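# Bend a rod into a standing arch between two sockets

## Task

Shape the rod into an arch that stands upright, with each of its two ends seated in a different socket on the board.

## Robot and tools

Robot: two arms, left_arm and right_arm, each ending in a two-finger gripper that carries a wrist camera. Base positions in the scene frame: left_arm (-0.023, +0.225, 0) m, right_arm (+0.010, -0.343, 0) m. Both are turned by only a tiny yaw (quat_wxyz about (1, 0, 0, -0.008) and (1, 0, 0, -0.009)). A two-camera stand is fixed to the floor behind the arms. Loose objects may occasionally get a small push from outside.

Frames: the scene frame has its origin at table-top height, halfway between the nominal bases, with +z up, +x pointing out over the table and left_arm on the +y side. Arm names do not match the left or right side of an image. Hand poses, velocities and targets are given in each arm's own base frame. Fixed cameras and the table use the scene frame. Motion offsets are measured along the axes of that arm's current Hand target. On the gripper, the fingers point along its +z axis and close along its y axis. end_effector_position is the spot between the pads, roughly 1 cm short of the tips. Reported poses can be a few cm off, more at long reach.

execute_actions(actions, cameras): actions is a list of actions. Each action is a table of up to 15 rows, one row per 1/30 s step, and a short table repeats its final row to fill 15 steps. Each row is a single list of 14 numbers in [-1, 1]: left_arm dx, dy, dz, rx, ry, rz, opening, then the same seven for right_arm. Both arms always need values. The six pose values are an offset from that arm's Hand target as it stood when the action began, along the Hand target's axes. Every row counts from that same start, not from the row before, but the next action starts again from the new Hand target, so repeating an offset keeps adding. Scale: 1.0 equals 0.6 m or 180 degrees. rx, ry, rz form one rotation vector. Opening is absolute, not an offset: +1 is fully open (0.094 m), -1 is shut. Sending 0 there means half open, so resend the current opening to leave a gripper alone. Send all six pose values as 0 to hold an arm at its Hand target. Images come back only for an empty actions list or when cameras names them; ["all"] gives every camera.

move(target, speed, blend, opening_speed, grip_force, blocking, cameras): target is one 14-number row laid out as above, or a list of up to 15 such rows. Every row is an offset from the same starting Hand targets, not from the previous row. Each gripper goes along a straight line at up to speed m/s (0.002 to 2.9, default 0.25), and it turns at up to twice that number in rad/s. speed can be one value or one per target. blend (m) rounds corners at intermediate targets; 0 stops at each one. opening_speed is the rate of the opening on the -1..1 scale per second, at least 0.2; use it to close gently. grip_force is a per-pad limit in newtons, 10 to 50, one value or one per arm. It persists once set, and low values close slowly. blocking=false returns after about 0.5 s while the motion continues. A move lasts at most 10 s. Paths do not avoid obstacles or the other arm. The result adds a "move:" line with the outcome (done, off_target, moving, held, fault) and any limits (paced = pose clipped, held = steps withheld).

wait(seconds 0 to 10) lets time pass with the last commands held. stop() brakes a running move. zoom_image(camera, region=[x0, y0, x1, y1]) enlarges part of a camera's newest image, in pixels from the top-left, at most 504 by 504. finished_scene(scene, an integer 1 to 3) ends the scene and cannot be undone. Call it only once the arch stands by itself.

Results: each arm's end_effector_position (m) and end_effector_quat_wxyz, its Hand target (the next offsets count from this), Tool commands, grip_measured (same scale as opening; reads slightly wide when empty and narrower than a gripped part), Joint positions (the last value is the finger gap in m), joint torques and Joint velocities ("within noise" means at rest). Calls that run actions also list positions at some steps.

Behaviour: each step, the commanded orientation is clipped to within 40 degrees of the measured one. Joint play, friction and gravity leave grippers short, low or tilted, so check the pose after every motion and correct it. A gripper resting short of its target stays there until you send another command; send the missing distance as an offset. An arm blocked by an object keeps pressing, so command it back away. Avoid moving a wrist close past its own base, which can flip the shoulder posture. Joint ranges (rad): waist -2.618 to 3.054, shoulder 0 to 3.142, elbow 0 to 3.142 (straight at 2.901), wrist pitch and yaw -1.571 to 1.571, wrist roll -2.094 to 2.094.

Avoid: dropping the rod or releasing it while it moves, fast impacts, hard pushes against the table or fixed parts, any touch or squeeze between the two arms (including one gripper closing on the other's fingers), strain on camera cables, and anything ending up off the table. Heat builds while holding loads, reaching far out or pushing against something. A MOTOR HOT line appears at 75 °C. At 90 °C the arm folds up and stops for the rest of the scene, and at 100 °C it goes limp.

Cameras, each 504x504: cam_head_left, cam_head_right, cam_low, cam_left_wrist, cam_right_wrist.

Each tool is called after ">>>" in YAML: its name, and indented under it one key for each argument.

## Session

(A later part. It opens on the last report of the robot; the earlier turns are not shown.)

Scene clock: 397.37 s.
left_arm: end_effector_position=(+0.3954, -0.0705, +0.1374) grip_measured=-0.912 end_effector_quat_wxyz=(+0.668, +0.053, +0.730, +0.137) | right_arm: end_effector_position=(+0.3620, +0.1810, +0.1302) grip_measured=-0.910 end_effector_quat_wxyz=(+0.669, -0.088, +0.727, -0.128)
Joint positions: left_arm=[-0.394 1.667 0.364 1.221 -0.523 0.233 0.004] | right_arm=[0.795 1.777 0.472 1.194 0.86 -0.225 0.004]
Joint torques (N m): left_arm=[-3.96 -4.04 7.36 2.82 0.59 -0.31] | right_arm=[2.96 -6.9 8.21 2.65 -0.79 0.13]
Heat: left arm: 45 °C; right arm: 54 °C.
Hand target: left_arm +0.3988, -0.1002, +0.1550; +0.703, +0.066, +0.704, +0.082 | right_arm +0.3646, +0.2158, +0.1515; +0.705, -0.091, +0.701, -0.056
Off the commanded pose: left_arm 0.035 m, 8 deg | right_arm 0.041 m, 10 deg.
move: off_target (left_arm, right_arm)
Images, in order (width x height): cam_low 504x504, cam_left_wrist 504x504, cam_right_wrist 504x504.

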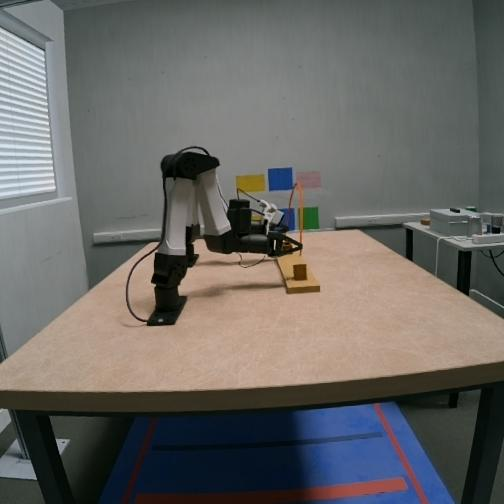

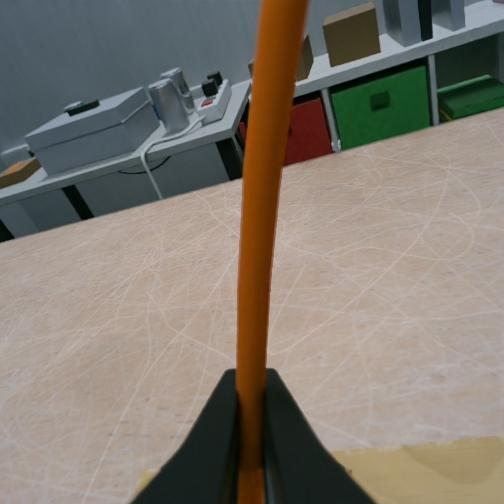

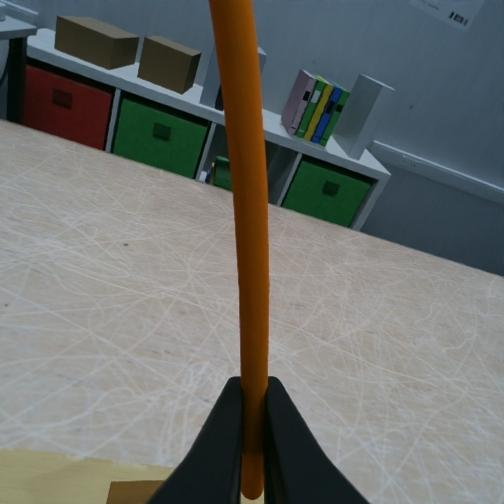

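>>> execute_actions:
  actions: []
  cameras: ["cam_head_left", "cam_head_right"]

>>> zoom_image:
  camera: "cam_head_left"
  region: [300, 250, 400, 350]

>>> zoom_image:
  camera: "cam_head_right"
  region: [190, 250, 290, 350]

Scene clock: 427.17 s.
left_arm: end_effector_position=(+0.3954, -0.0705, +0.1374) grip_measured=-0.912 end_effector_quat_wxyz=(+0.668, +0.053, +0.730, +0.137) | right_arm: end_effector_position=(+0.3620, +0.1810, +0.1302) grip_measured=-0.910 end_effector_quat_wxyz=(+0.669, -0.088, +0.727, -0.128)
Joint positions: left_arm=[-0.394 1.667 0.364 1.221 -0.523 0.233 0.004] | right_arm=[0.795 1.777 0.472 1.194 0.86 -0.225 0.004]
Joint velocities: within noise
Joint torques (N m): left_arm=[-3.9 -4.08 7.34 2.81 0.6 -0.33] | right_arm=[2.96 -6.9 8.23 2.65 -0.79 0.13]
Heat: left arm: 47 °C; right arm: 54 °C.
Hand target: left_arm +0.3988, -0.1002, +0.1550; +0.703, +0.066, +0.704, +0.082 | right_arm +0.3646, +0.2158, +0.1515; +0.705, -0.091, +0.701, -0.056
Tool commands: left_gripper/opening=-1.0 right_gripper/opening=-1.0
Off the commanded pose: left_arm 0.035 m, 8 deg | right_arm 0.041 m, 10 deg.
Images, in order (width x height): cam_head_left 504x504, cam_head_right 504x504.

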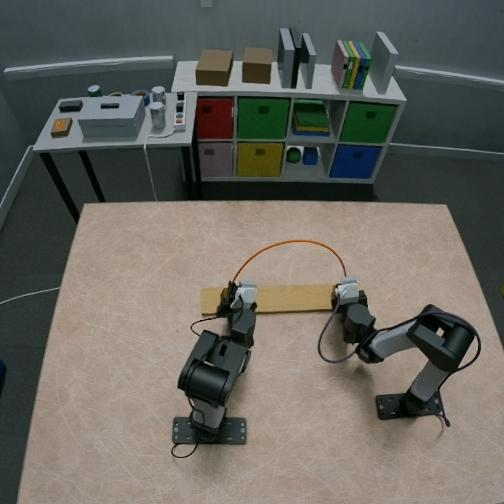

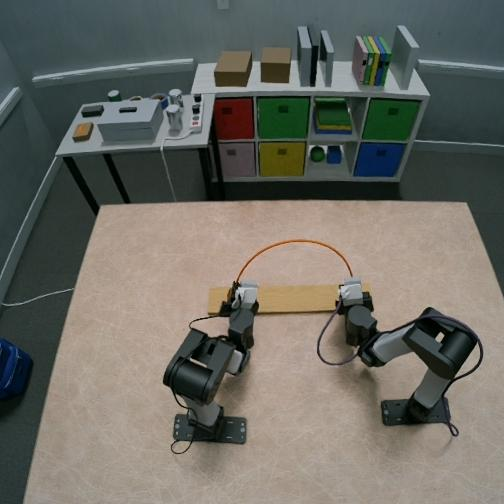

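Scaled by 5.040.

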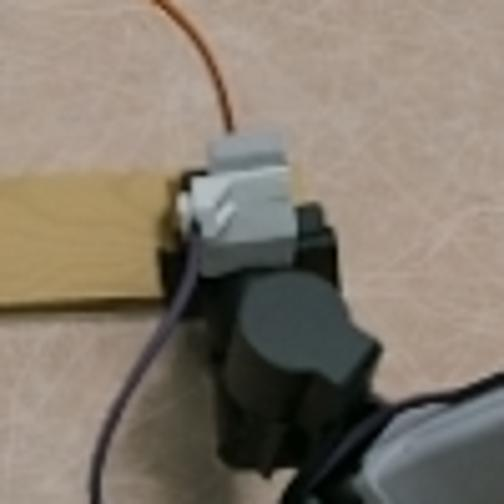

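Scaled by 5.040.

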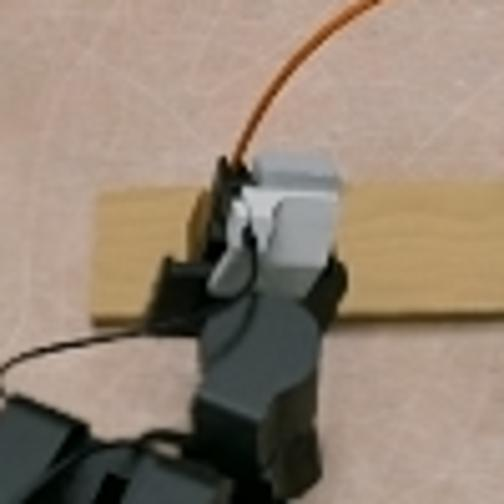

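>>> zoom_image:
  camera: "cam_head_left"
  region: [190, 250, 290, 350]

Scaled by 5.040.

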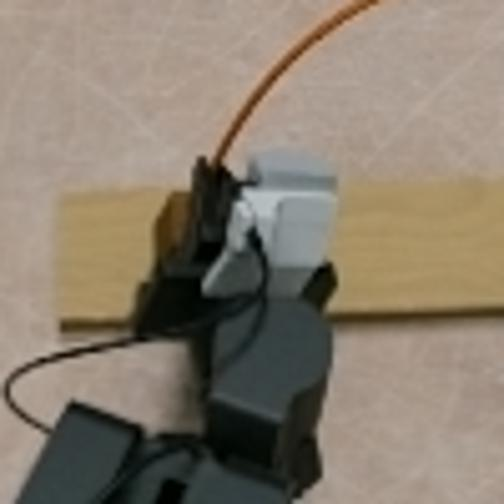

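>>> move:
  target: [-0.0148, -0.0213, 0.0228, 0, 0, 0, -1, -0.0143, 0.0487, -0.0042, 0, 0, 0, -1]
  speed: 0.1
  cameras: ["cam_low", "cam_left_wrist", "cam_right_wrist", "cam_head_left"]

>>> zoom_image:
  camera: "cam_low"
  region: [262, 216, 322, 276]

>>> zoom_image:
  camera: "cam_head_left"
  region: [190, 250, 290, 350]

>>> zoom_image:
  camera: "cam_head_left"
  region: [300, 250, 400, 350]

Scene clock: 469.63 s.
left_arm: end_effector_position=(+0.4052, -0.0769, +0.1473) grip_measured=-0.912 end_effector_quat_wxyz=(+0.678, +0.031, +0.722, +0.134) | right_arm: end_effector_position=(+0.3599, +0.2060, +0.1424) grip_measured=-0.910 end_effector_quat_wxyz=(+0.682, -0.062, +0.718, -0.121)
Joint positions: left_arm=[-0.416 1.692 0.419 1.221 -0.567 0.21 0.004] | right_arm=[0.87 1.817 0.555 1.194 0.959 -0.206 0.004]
Joint torques (N m): left_arm=[-4.4 -4.3 9.43 2.35 0.75 -0.16] | right_arm=[3.41 -6.68 8.43 2.27 -1.04 0.03]
Heat: left arm: 48 °C; right arm: 55 °C.
Hand target: left_arm +0.4128, -0.1142, +0.1610; +0.703, +0.066, +0.704, +0.082 | right_arm +0.3605, +0.2459, +0.1538; +0.705, -0.091, +0.701, -0.056
Off the commanded pose: left_arm 0.040 m, 8 deg | right_arm 0.042 m, 9 deg.
move: off_target (left_arm, right_arm)
Images, in order (width x height): cam_head_left 504x504, cam_low 504x504, cam_left_wrist 504x504, cam_right_wrist 504x504.

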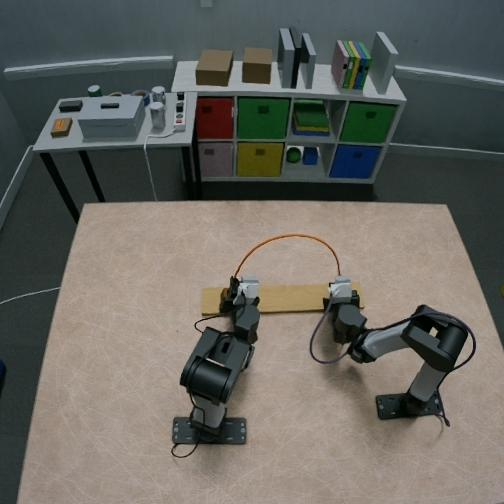

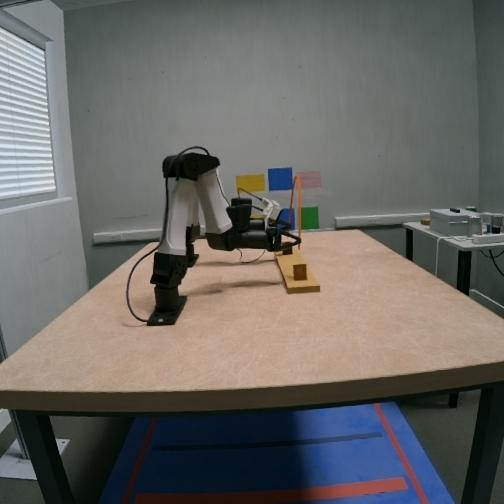

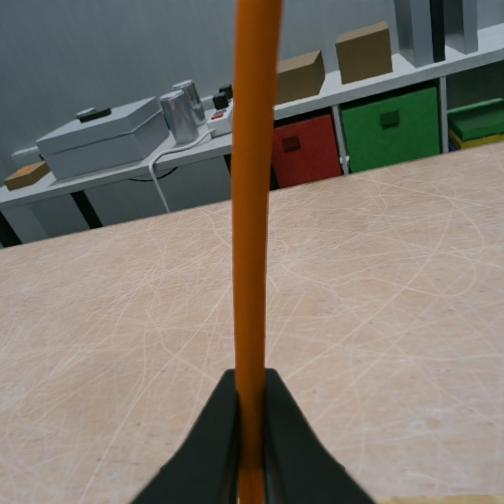

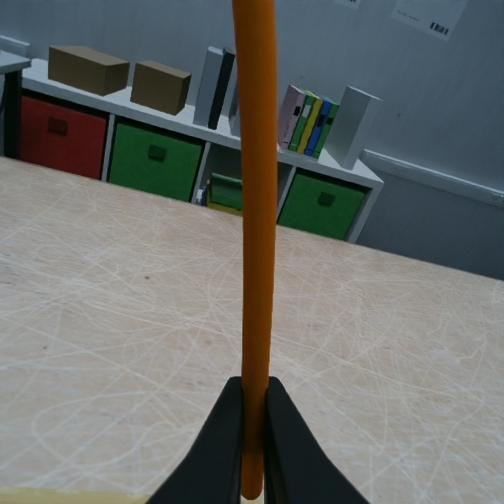

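Scaled by 8.400.

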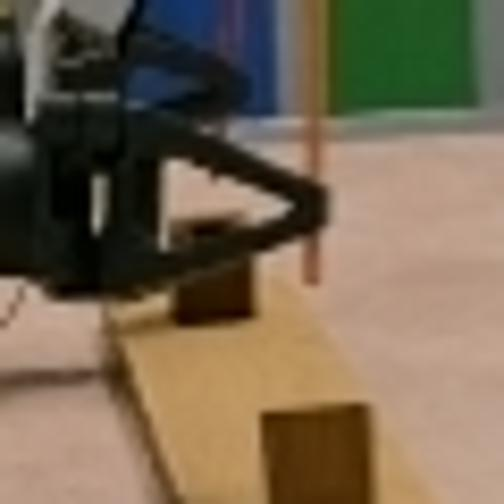

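Scaled by 5.040.

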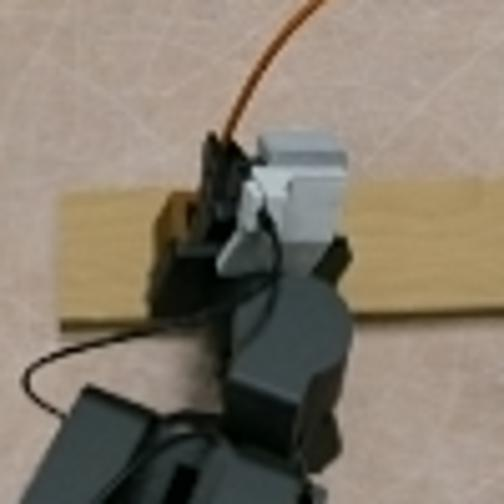

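Scaled by 5.040.

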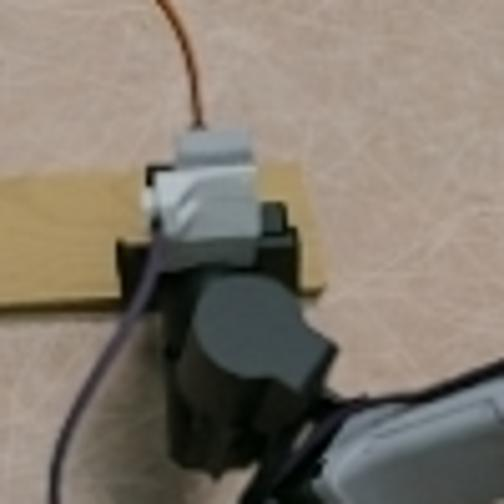

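>>> move:
  target: [0.0294, -0.0062, 0, 0, 0, 0.0222, -1, 0.0359, 0.0076, 0, 0, 0, -0.0222, -1]
  speed: 0.08
  cameras: ["cam_low", "cam_left_wrist", "cam_right_wrist", "cam_head_left"]

>>> zoom_image:
  camera: "cam_low"
  region: [262, 216, 322, 276]

>>> zoom_image:
  camera: "cam_left_wrist"
  region: [150, 404, 350, 504]

>>> zoom_image:
  camera: "cam_right_wrist"
  region: [150, 404, 350, 504]

Scene clock: 485.90 s.
left_arm: end_effector_position=(+0.4080, -0.0764, +0.1291) grip_measured=-0.912 end_effector_quat_wxyz=(+0.671, +0.041, +0.725, +0.149) | right_arm: end_effector_position=(+0.3608, +0.2076, +0.1229) grip_measured=-0.910 end_effector_quat_wxyz=(+0.678, -0.075, +0.718, -0.139)
Joint positions: left_arm=[-0.416 1.786 0.419 1.3 -0.578 0.239 0.004] | right_arm=[0.875 1.912 0.555 1.284 0.972 -0.246 0.004]
Joint torques (N m): left_arm=[-4.48 -4.49 7.41 2.64 0.84 0.32] | right_arm=[3.11 -6.8 6.72 2.44 -1.16 -0.22]
Heat: left arm: 47 °C; right arm: 54 °C.
Hand target: left_arm +0.4128, -0.1142, +0.1430; +0.699, +0.090, +0.701, +0.107 | right_arm +0.3604, +0.2460, +0.1318; +0.703, -0.116, +0.697, -0.081
Off the commanded pose: left_arm 0.040 m, 9 deg | right_arm 0.039 m, 9 deg.
move: off_target (left_arm, right_arm)
Images, in order (width x height): cam_head_left 504x504, cam_low 504x504, cam_left_wrist 504x504, cam_right_wrist 504x504.

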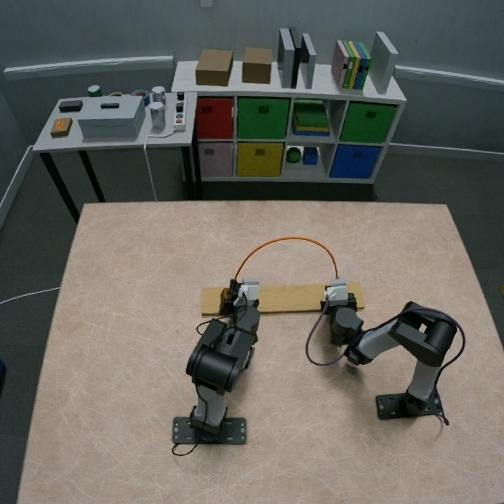

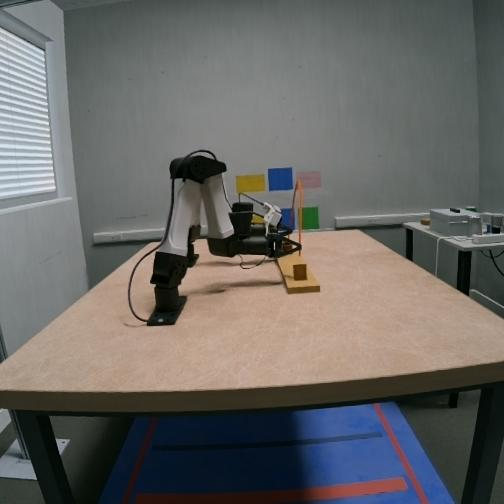

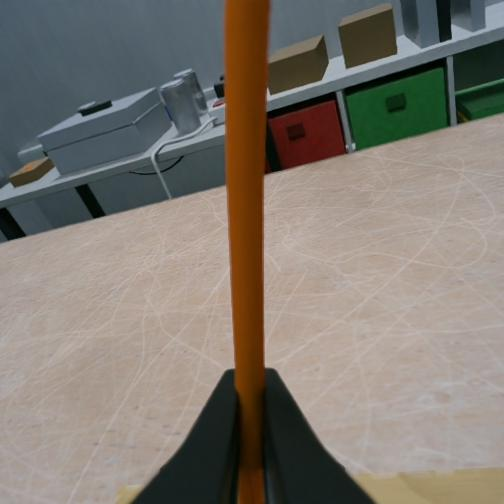

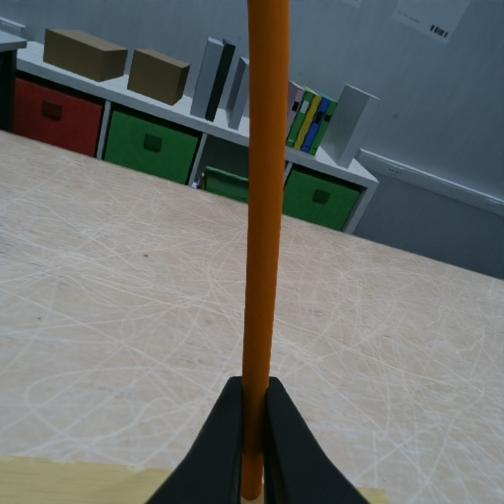

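Scaled by 8.400.

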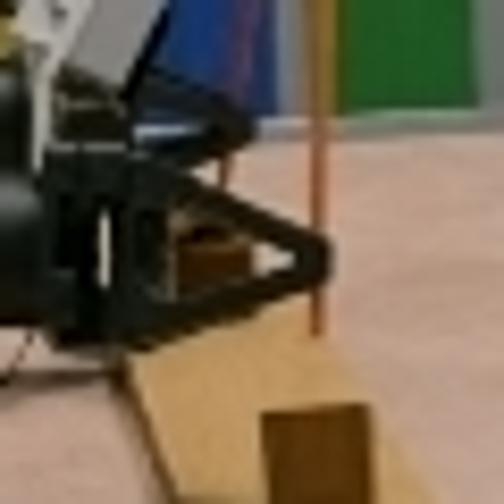

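Scaled by 2.520.

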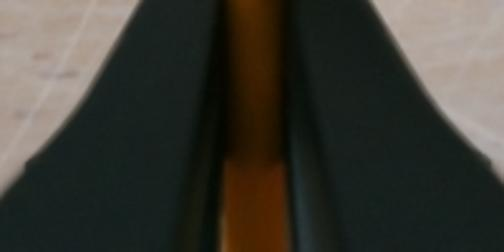

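Scaled by 2.520.

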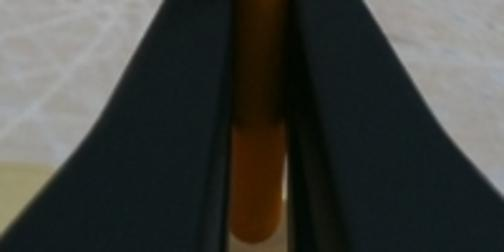

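>>> zoom_image:
  camera: "cam_head_left"
  region: [300, 240, 380, 320]

>>> zoom_image:
  camera: "cam_head_left"
  region: [200, 240, 280, 320]

Scaled by 6.300.

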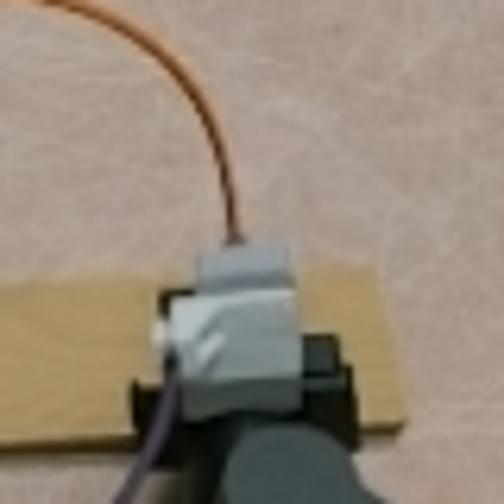

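Scaled by 6.300.

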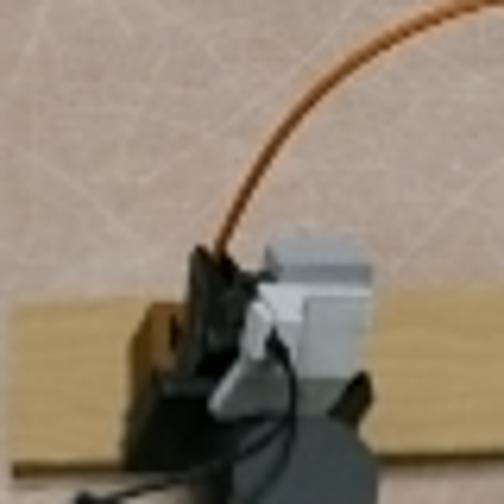

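>>> move:
  target: [0.0302, -0.0033, -0.0065, 0, 0, 0, -1, 0.0352, -0.0018, -0.0040, 0, 0, 0, -1]
  speed: 0.06
  cameras: ["cam_low", "cam_left_wrist", "cam_right_wrist", "cam_head_left"]

>>> zoom_image:
  camera: "cam_low"
  region: [262, 216, 322, 276]

>>> zoom_image:
  camera: "cam_left_wrist"
  region: [150, 404, 350, 504]

>>> zoom_image:
  camera: "cam_right_wrist"
  region: [150, 404, 350, 504]

Scene clock: 542.83 s.
left_arm: end_effector_position=(+0.4101, -0.0771, +0.1179) grip_measured=-0.912 end_effector_quat_wxyz=(+0.677, +0.038, +0.720, +0.149) | right_arm: end_effector_position=(+0.3601, +0.2066, +0.1081) grip_measured=-0.910 end_effector_quat_wxyz=(+0.682, -0.070, +0.715, -0.136)
Joint positions: left_arm=[-0.416 1.878 0.419 1.411 -0.579 0.243 0.004] | right_arm=[0.875 1.996 0.545 1.393 0.973 -0.246 0.004]
Joint torques (N m): left_arm=[-4.04 -4.77 4.48 2.7 0.92 0.28] | right_arm=[2.21 -7.01 4.38 2.45 -1.29 -0.2]
Heat: left arm: 46 °C; right arm: 55 °C.
Hand target: left_arm +0.4088, -0.1112, +0.1251; +0.699, +0.090, +0.701, +0.107 | right_arm +0.3584, +0.2391, +0.1117; +0.703, -0.116, +0.698, -0.081
Off the commanded pose: left_arm 0.035 m, 8 deg | right_arm 0.033 m, 9 deg.
move: off_target (left_arm, right_arm)
Images, in order (width x height): cam_head_left 504x504, cam_low 504x504, cam_left_wrist 504x504, cam_right_wrist 504x504.

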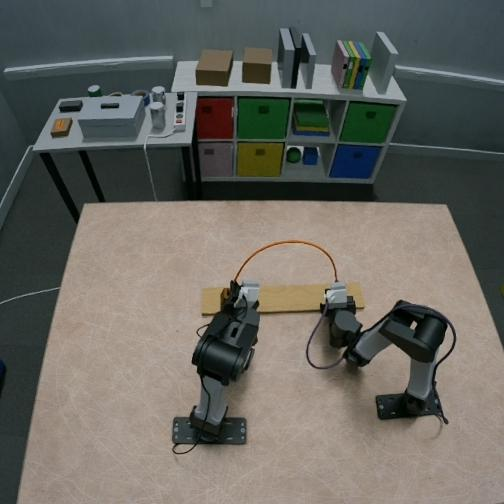

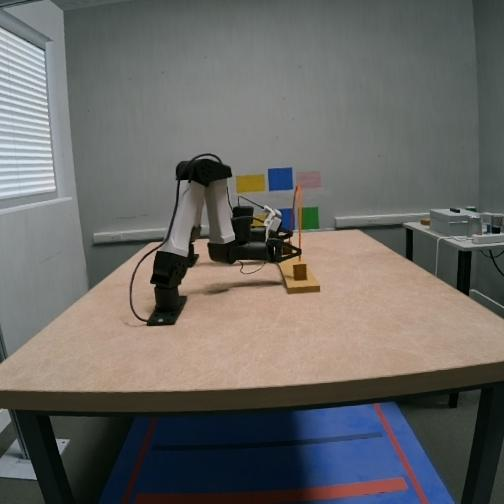

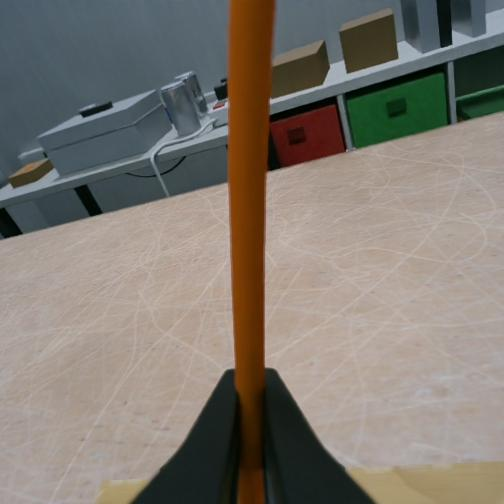

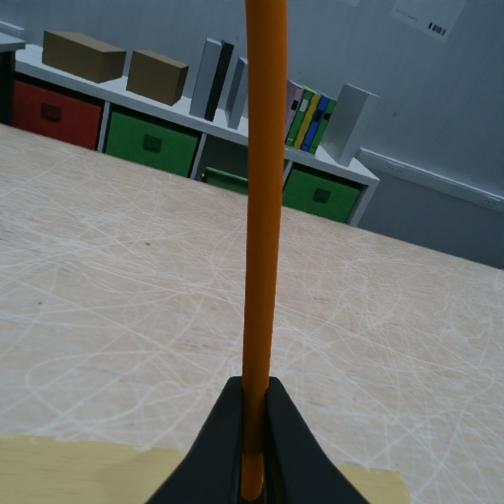

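Scaled by 8.400.

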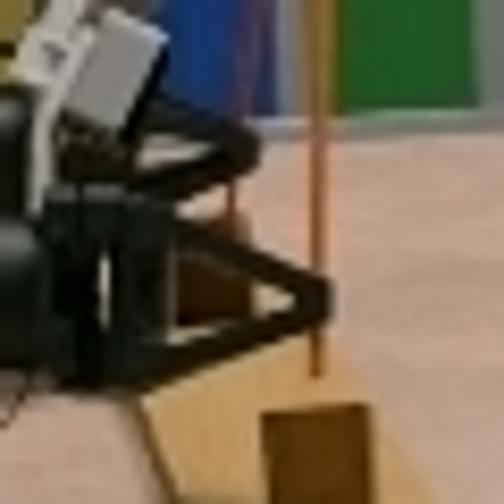

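Scaled by 2.520.

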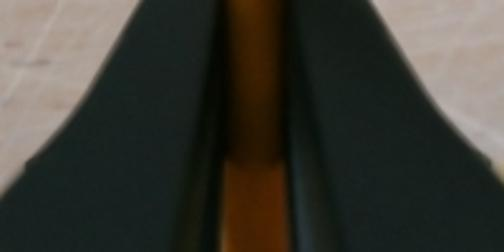

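Scaled by 2.520.

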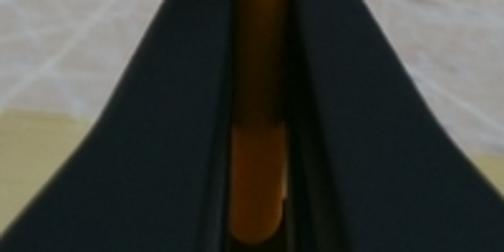

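>>> zoom_image:
  camera: "cam_low"
  region: [276, 226, 306, 256]

>>> zoom_image:
  camera: "cam_right_wrist"
  region: [230, 454, 280, 504]

>>> zoom_image:
  camera: "cam_left_wrist"
  region: [225, 454, 275, 504]

Scaled by 16.800.

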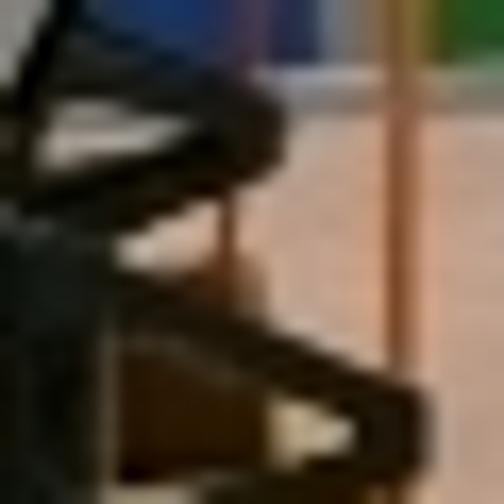

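Scaled by 10.080.

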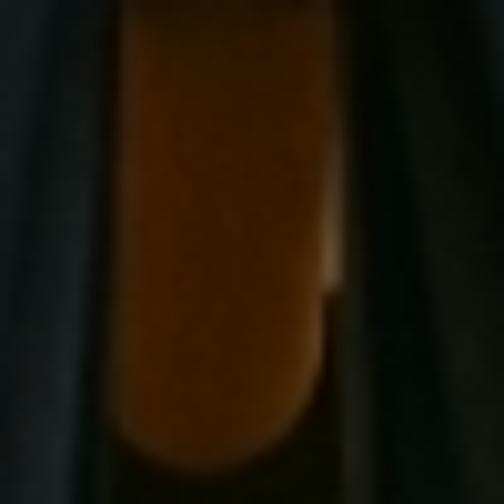

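Scaled by 10.080.

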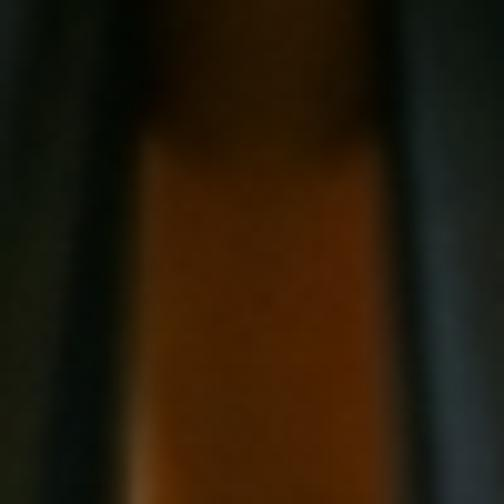

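>>> move:
  target: [-0.0033, 0.0067, -0.0198, 0, 0, 0, -1, 0.0152, -0.0162, -0.0043, 0, 0, 0, -1]
  speed: 0.06
  cameras: ["cam_low", "cam_left_wrist", "cam_right_wrist", "cam_head_left"]

>>> zoom_image:
  camera: "cam_low"
  region: [276, 226, 306, 256]

>>> zoom_image:
  camera: "cam_low"
  region: [280, 240, 320, 280]

>>> zoom_image:
  camera: "cam_right_wrist"
  region: [230, 454, 280, 504]

>>> zoom_image:
  camera: "cam_left_wrist"
  region: [225, 454, 275, 504]

Scene clock: 572.57 s.
left_arm: end_effector_position=(+0.3987, -0.0740, +0.1048) grip_measured=-0.912 end_effector_quat_wxyz=(+0.662, +0.050, +0.731, +0.154) | right_arm: end_effector_position=(+0.3554, +0.1951, +0.0987) grip_measured=-0.910 end_effector_quat_wxyz=(+0.676, -0.074, +0.719, -0.146)
Joint positions: left_arm=[-0.421 1.878 0.371 1.417 -0.579 0.249 0.004] | right_arm=[0.865 2.008 0.502 1.428 0.973 -0.252 0.004]
Joint torques (N m): left_arm=[-4.4 -7.54 4.15 2.75 0.81 0.21] | right_arm=[1.31 -7.16 3.97 2.6 -1.47 -0.14]
Heat: left arm: 47 °C; right arm: 53 °C.
Hand target: left_arm +0.3968, -0.1081, +0.1280; +0.699, +0.091, +0.701, +0.107 | right_arm +0.3564, +0.2270, +0.1056; +0.703, -0.116, +0.698, -0.081
Off the commanded pose: left_arm 0.041 m, 9 deg | right_arm 0.033 m, 10 deg.
move: off_target (left_arm, right_arm)
Images, in order (width x height): cam_head_left 504x504, cam_low 504x504, cam_left_wrist 504x504, cam_right_wrist 504x504.

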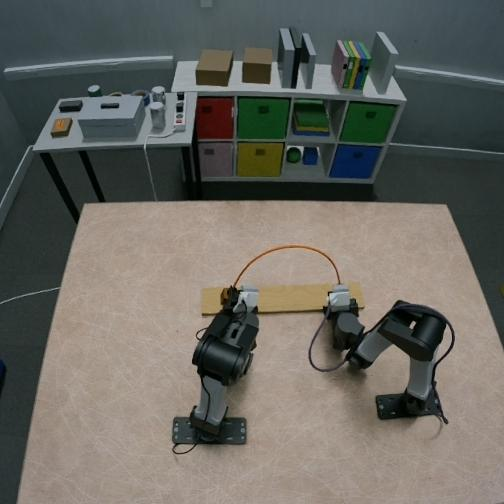

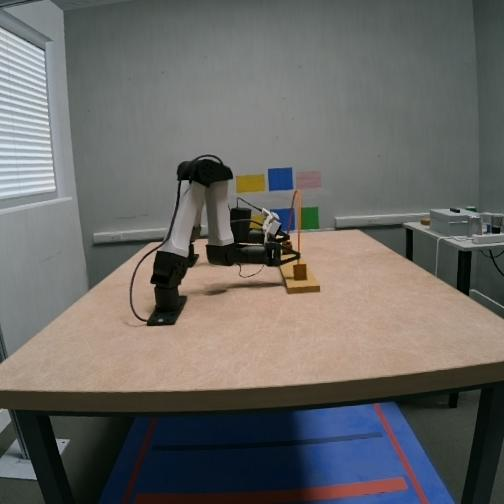

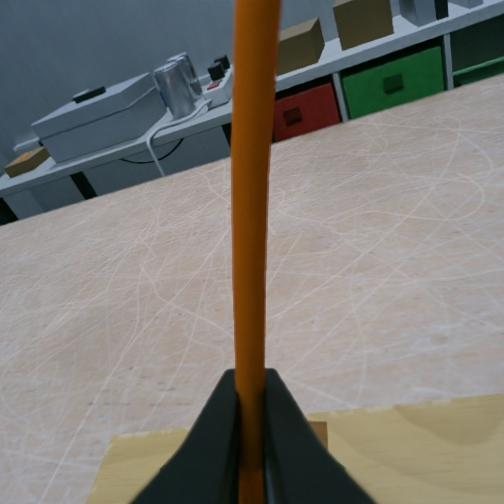

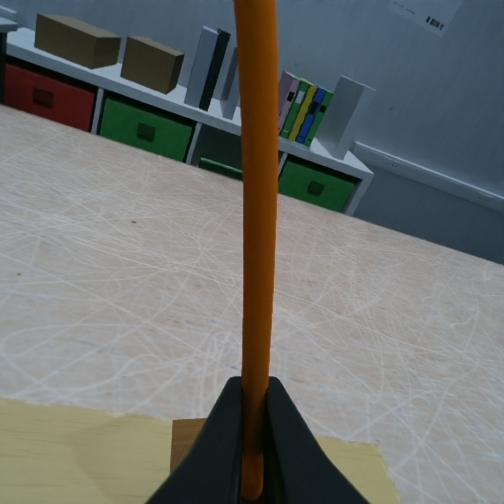

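Scaled by 16.800.

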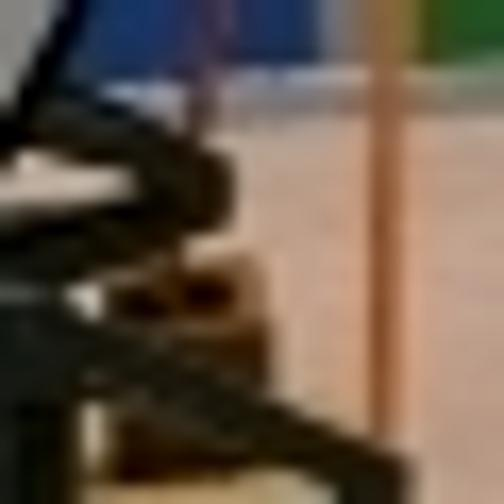

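Scaled by 12.600.

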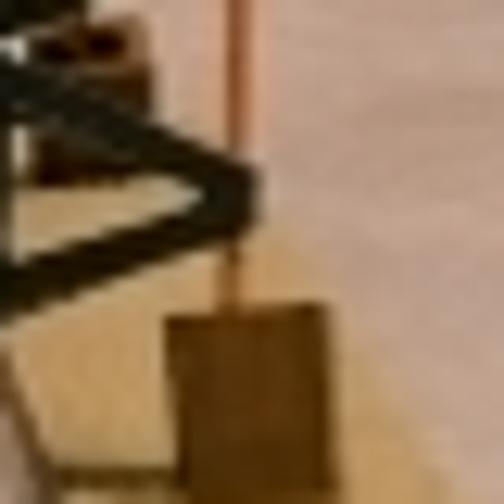

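Scaled by 10.080.

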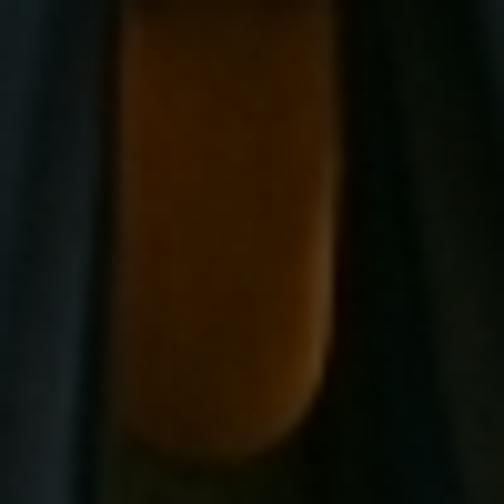

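Scaled by 10.080.

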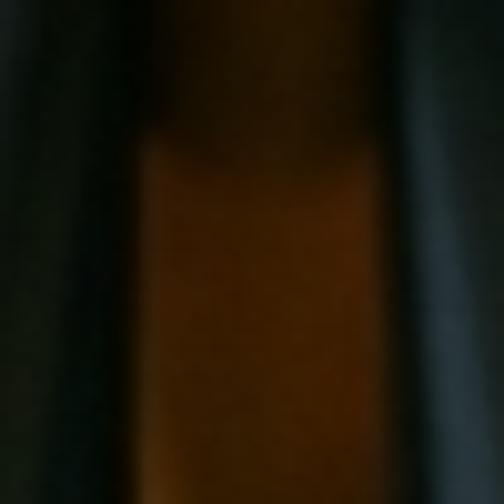

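>>> move:
  target: [0.0192, -0.0055, 0, 0, 0, 0, -1, 0.0187, 0.0070, 0.0035, 0, 0, 0, -1]
  speed: 0.06
  cameras: ["cam_low", "cam_left_wrist", "cam_right_wrist"]

>>> zoom_image:
  camera: "cam_low"
  region: [276, 226, 306, 256]

>>> zoom_image:
  camera: "cam_low"
  region: [280, 240, 320, 280]

Scene clock: 595.73 s.
left_arm: end_effector_position=(+0.3993, -0.0743, +0.1044) grip_measured=-0.912 end_effector_quat_wxyz=(+0.669, +0.047, +0.725, +0.153) | right_arm: end_effector_position=(+0.3543, +0.1938, +0.0853) grip_measured=-0.910 end_effector_quat_wxyz=(+0.670, -0.081, +0.722, -0.152)
Joint positions: left_arm=[-0.421 1.911 0.371 1.472 -0.579 0.252 0.004] | right_arm=[0.865 2.058 0.498 1.461 0.973 -0.252 0.004]
Joint torques (N m): left_arm=[-4.48 -4.75 3.67 2.88 0.8 0.14] | right_arm=[1.09 -6.23 5 2.76 -1.48 -0.12]
Heat: left arm: 46 °C; right arm: 56 °C.
Hand target: left_arm +0.3968, -0.1081, +0.1160; +0.699, +0.091, +0.701, +0.107 | right_arm +0.3585, +0.2281, +0.0937; +0.703, -0.116, +0.697, -0.081
Off the commanded pose: left_arm 0.036 m, 8 deg | right_arm 0.036 m, 10 deg.
move: off_target (left_arm, right_arm)
Images, in order (width x height): cam_low 504x504, cam_left_wrist 504x504, cam_right_wrist 504x504.

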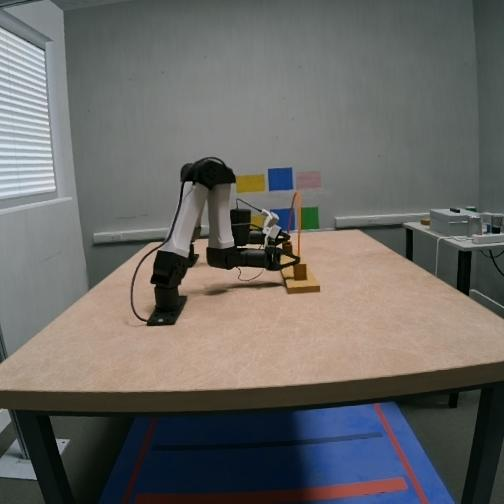

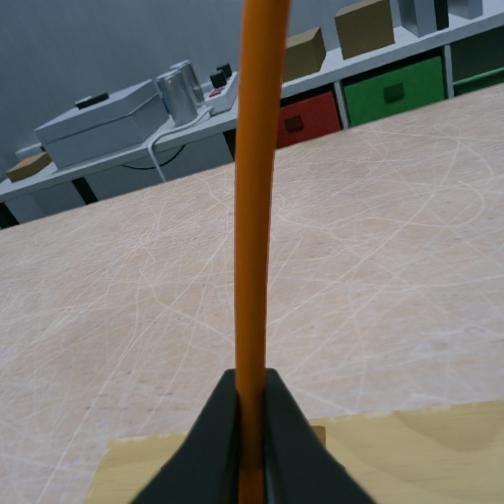

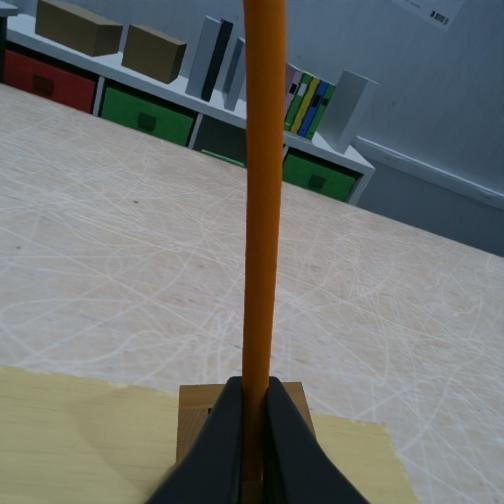

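Scaled by 16.800.

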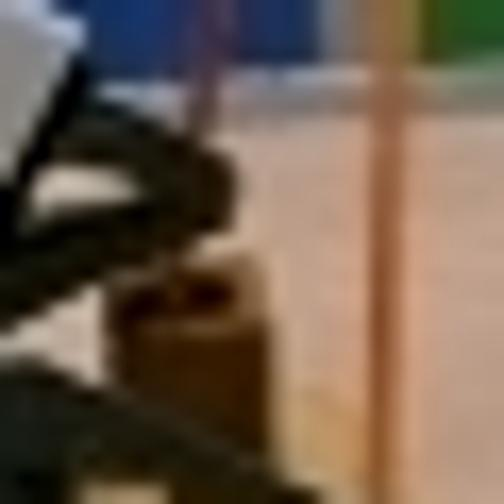

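Scaled by 12.600.

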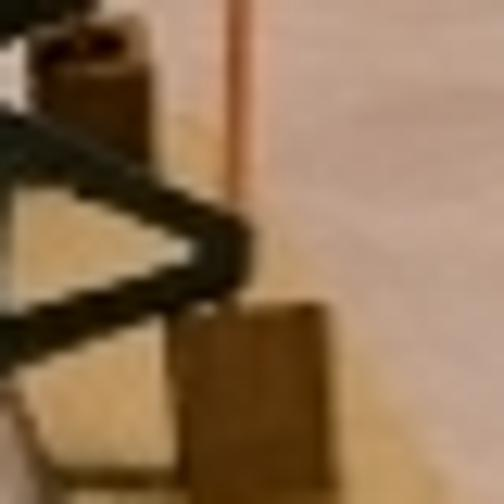

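>>> move:
  target: [0.0192, -0.0055, 0, 0, 0, 0, -1, 0, 0, 0, 0, 0, 0, -1]
  speed: 0.06
  cameras: ["cam_low", "cam_left_wrist", "cam_right_wrist"]

>>> zoom_image:
  camera: "cam_low"
  region: [276, 226, 306, 256]

>>> zoom_image:
  camera: "cam_right_wrist"
  region: [160, 354, 310, 504]

>>> zoom_image:
  camera: "cam_left_wrist"
  region: [190, 354, 340, 504]

Scene clock: 603.57 s.
left_arm: end_effector_position=(+0.3975, -0.0735, +0.0943) grip_measured=-0.912 end_effector_quat_wxyz=(+0.665, +0.050, +0.729, +0.154) | right_arm: end_effector_position=(+0.3543, +0.1938, +0.0853) grip_measured=-0.910 end_effector_quat_wxyz=(+0.670, -0.081, +0.722, -0.152)
Joint positions: left_arm=[-0.421 1.955 0.364 1.511 -0.579 0.252 0.004] | right_arm=[0.865 2.058 0.498 1.461 0.973 -0.252 0.004]
Joint torques (N m): left_arm=[-4.59 -4.6 4.1 2.76 0.77 0.02] | right_arm=[1.1 -6.22 5 2.76 -1.48 -0.12]
Heat: left arm: 48 °C; right arm: 56 °C.
Hand target: left_arm +0.3968, -0.1081, +0.1041; +0.699, +0.091, +0.701, +0.107 | right_arm +0.3585, +0.2281, +0.0937; +0.703, -0.116, +0.697, -0.081
Off the commanded pose: left_arm 0.036 m, 9 deg | right_arm 0.036 m, 10 deg.
joint sent to its limit (left arm) — joint 4 (wrist pitch), upper limit. The joint targets still meet the commanded pose.
move: off_target (left_arm, right_arm)
Images, in order (width x height): cam_low 504x504, cam_left_wrist 504x504, cam_right_wrist 504x504.

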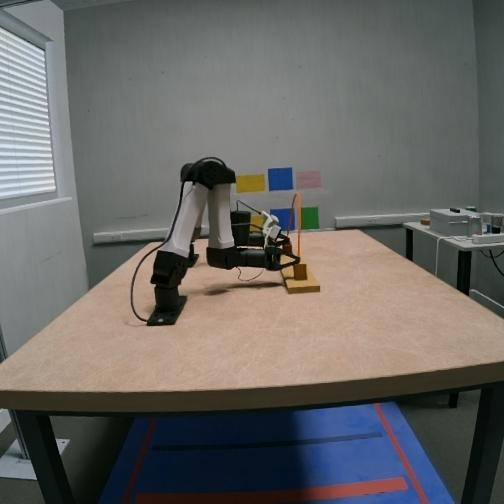

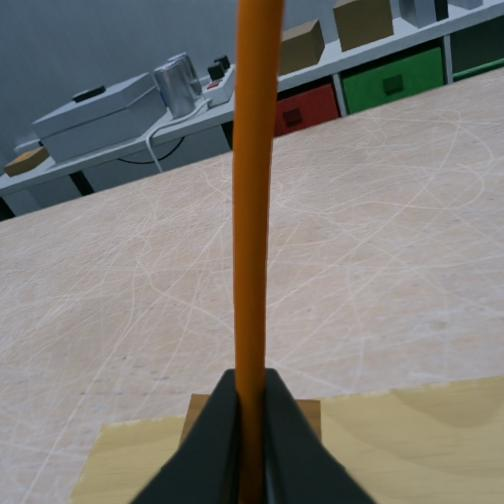

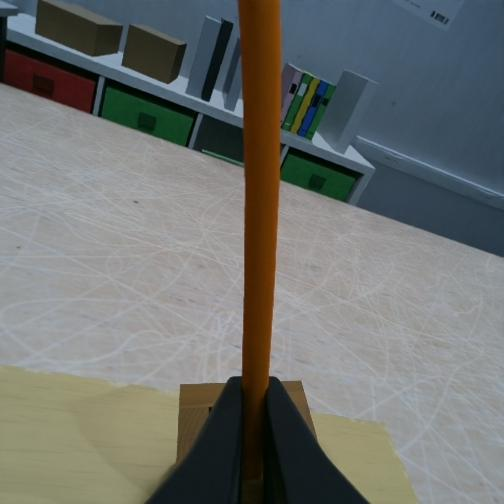

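Scaled by 16.800.

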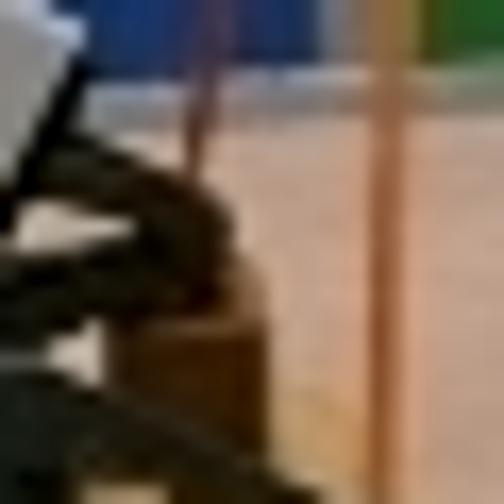

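Scaled by 3.360.

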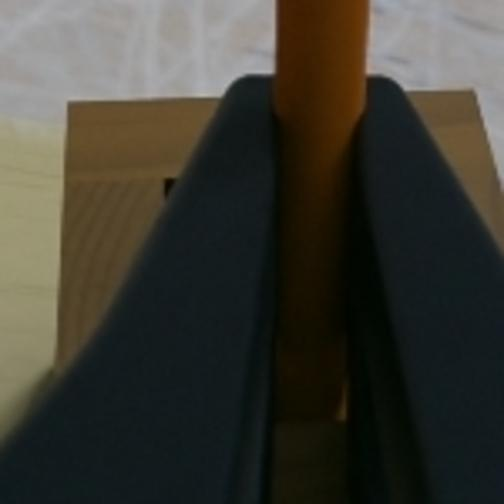

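Scaled by 3.360.

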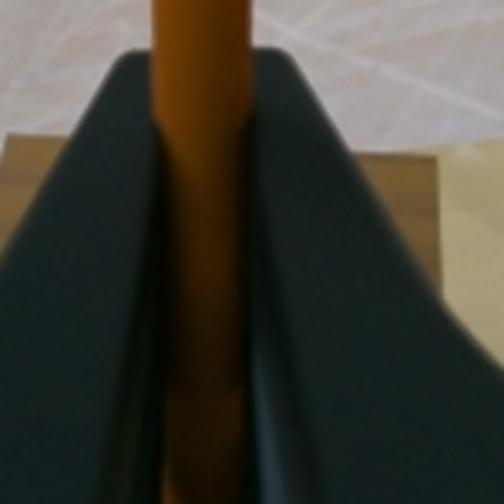

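>>> move:
  target: [0, 0, 0, 0, 0, 0, -1, 0.0101, -0.0352, -0.0018, 0, 0, 0, -1]
  speed: 0.06
  cameras: ["cam_low", "cam_right_wrist"]

>>> zoom_image:
  camera: "cam_right_wrist"
  region: [160, 354, 310, 504]

Scene clock: 620.67 s.
left_arm: end_effector_position=(+0.3971, -0.0763, +0.0950) grip_measured=-0.912 end_effector_quat_wxyz=(+0.667, +0.051, +0.728, +0.152) | right_arm: end_effector_position=(+0.3598, +0.1870, +0.0841) grip_measured=-0.910 end_effector_quat_wxyz=(+0.669, -0.091, +0.724, -0.141)
Joint positions: left_arm=[-0.428 1.955 0.364 1.514 -0.579 0.252 0.004] | right_arm=[0.823 2.048 0.476 1.468 0.903 -0.252 0.004]
Joint torques (N m): left_arm=[-3.97 -4.55 4.14 2.73 0.76 0.03] | right_arm=[-0.13 -7.77 1.26 2.94 -1.27 -0.06]
Heat: left arm: 48 °C; right arm: 56 °C.
Hand target: left_arm +0.3969, -0.1080, +0.1041; +0.699, +0.090, +0.701, +0.107 | right_arm +0.3585, +0.2061, +0.0937; +0.703, -0.116, +0.698, -0.081
Off the commanded pose: left_arm 0.033 m, 8 deg | right_arm 0.021 m, 9 deg.
joint sent to its limit (left arm) — joint 4 (wrist pitch), upper limit. The joint targets still meet the commanded pose.
joint sent to its limit (right arm) — joint 4 (wrist pitch), upper limit. The joint targets still meet the commanded pose.
move: off_target (left_arm, right_arm)
Images, in order (width x height): cam_low 504x504, cam_right_wrist 504x504.

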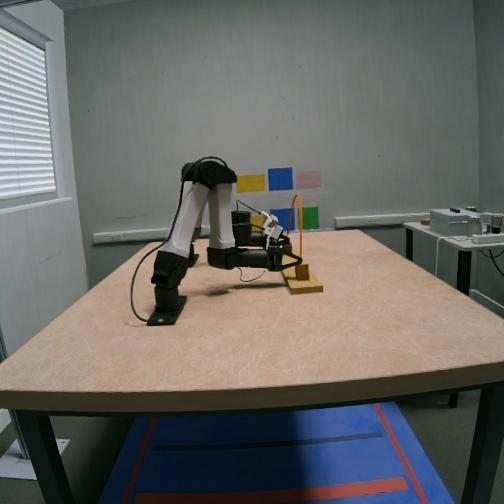

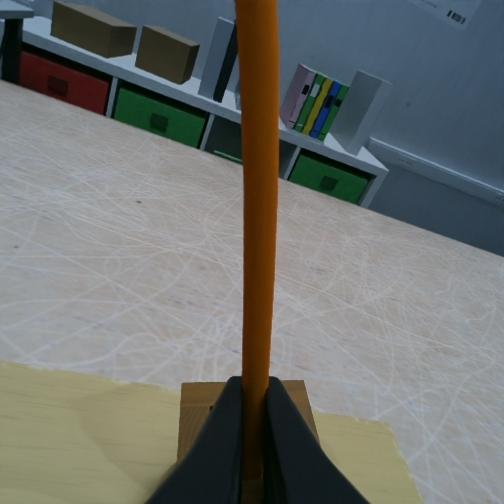

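Scaled by 3.360.

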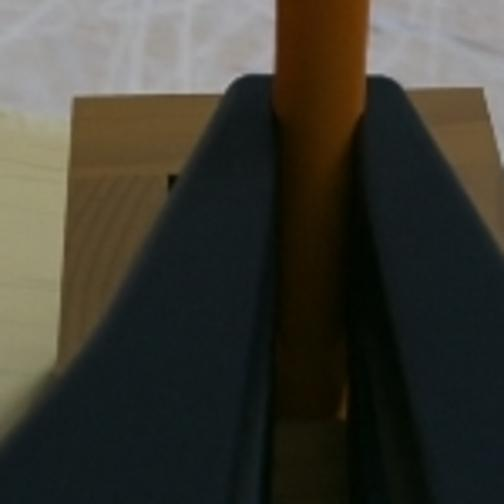

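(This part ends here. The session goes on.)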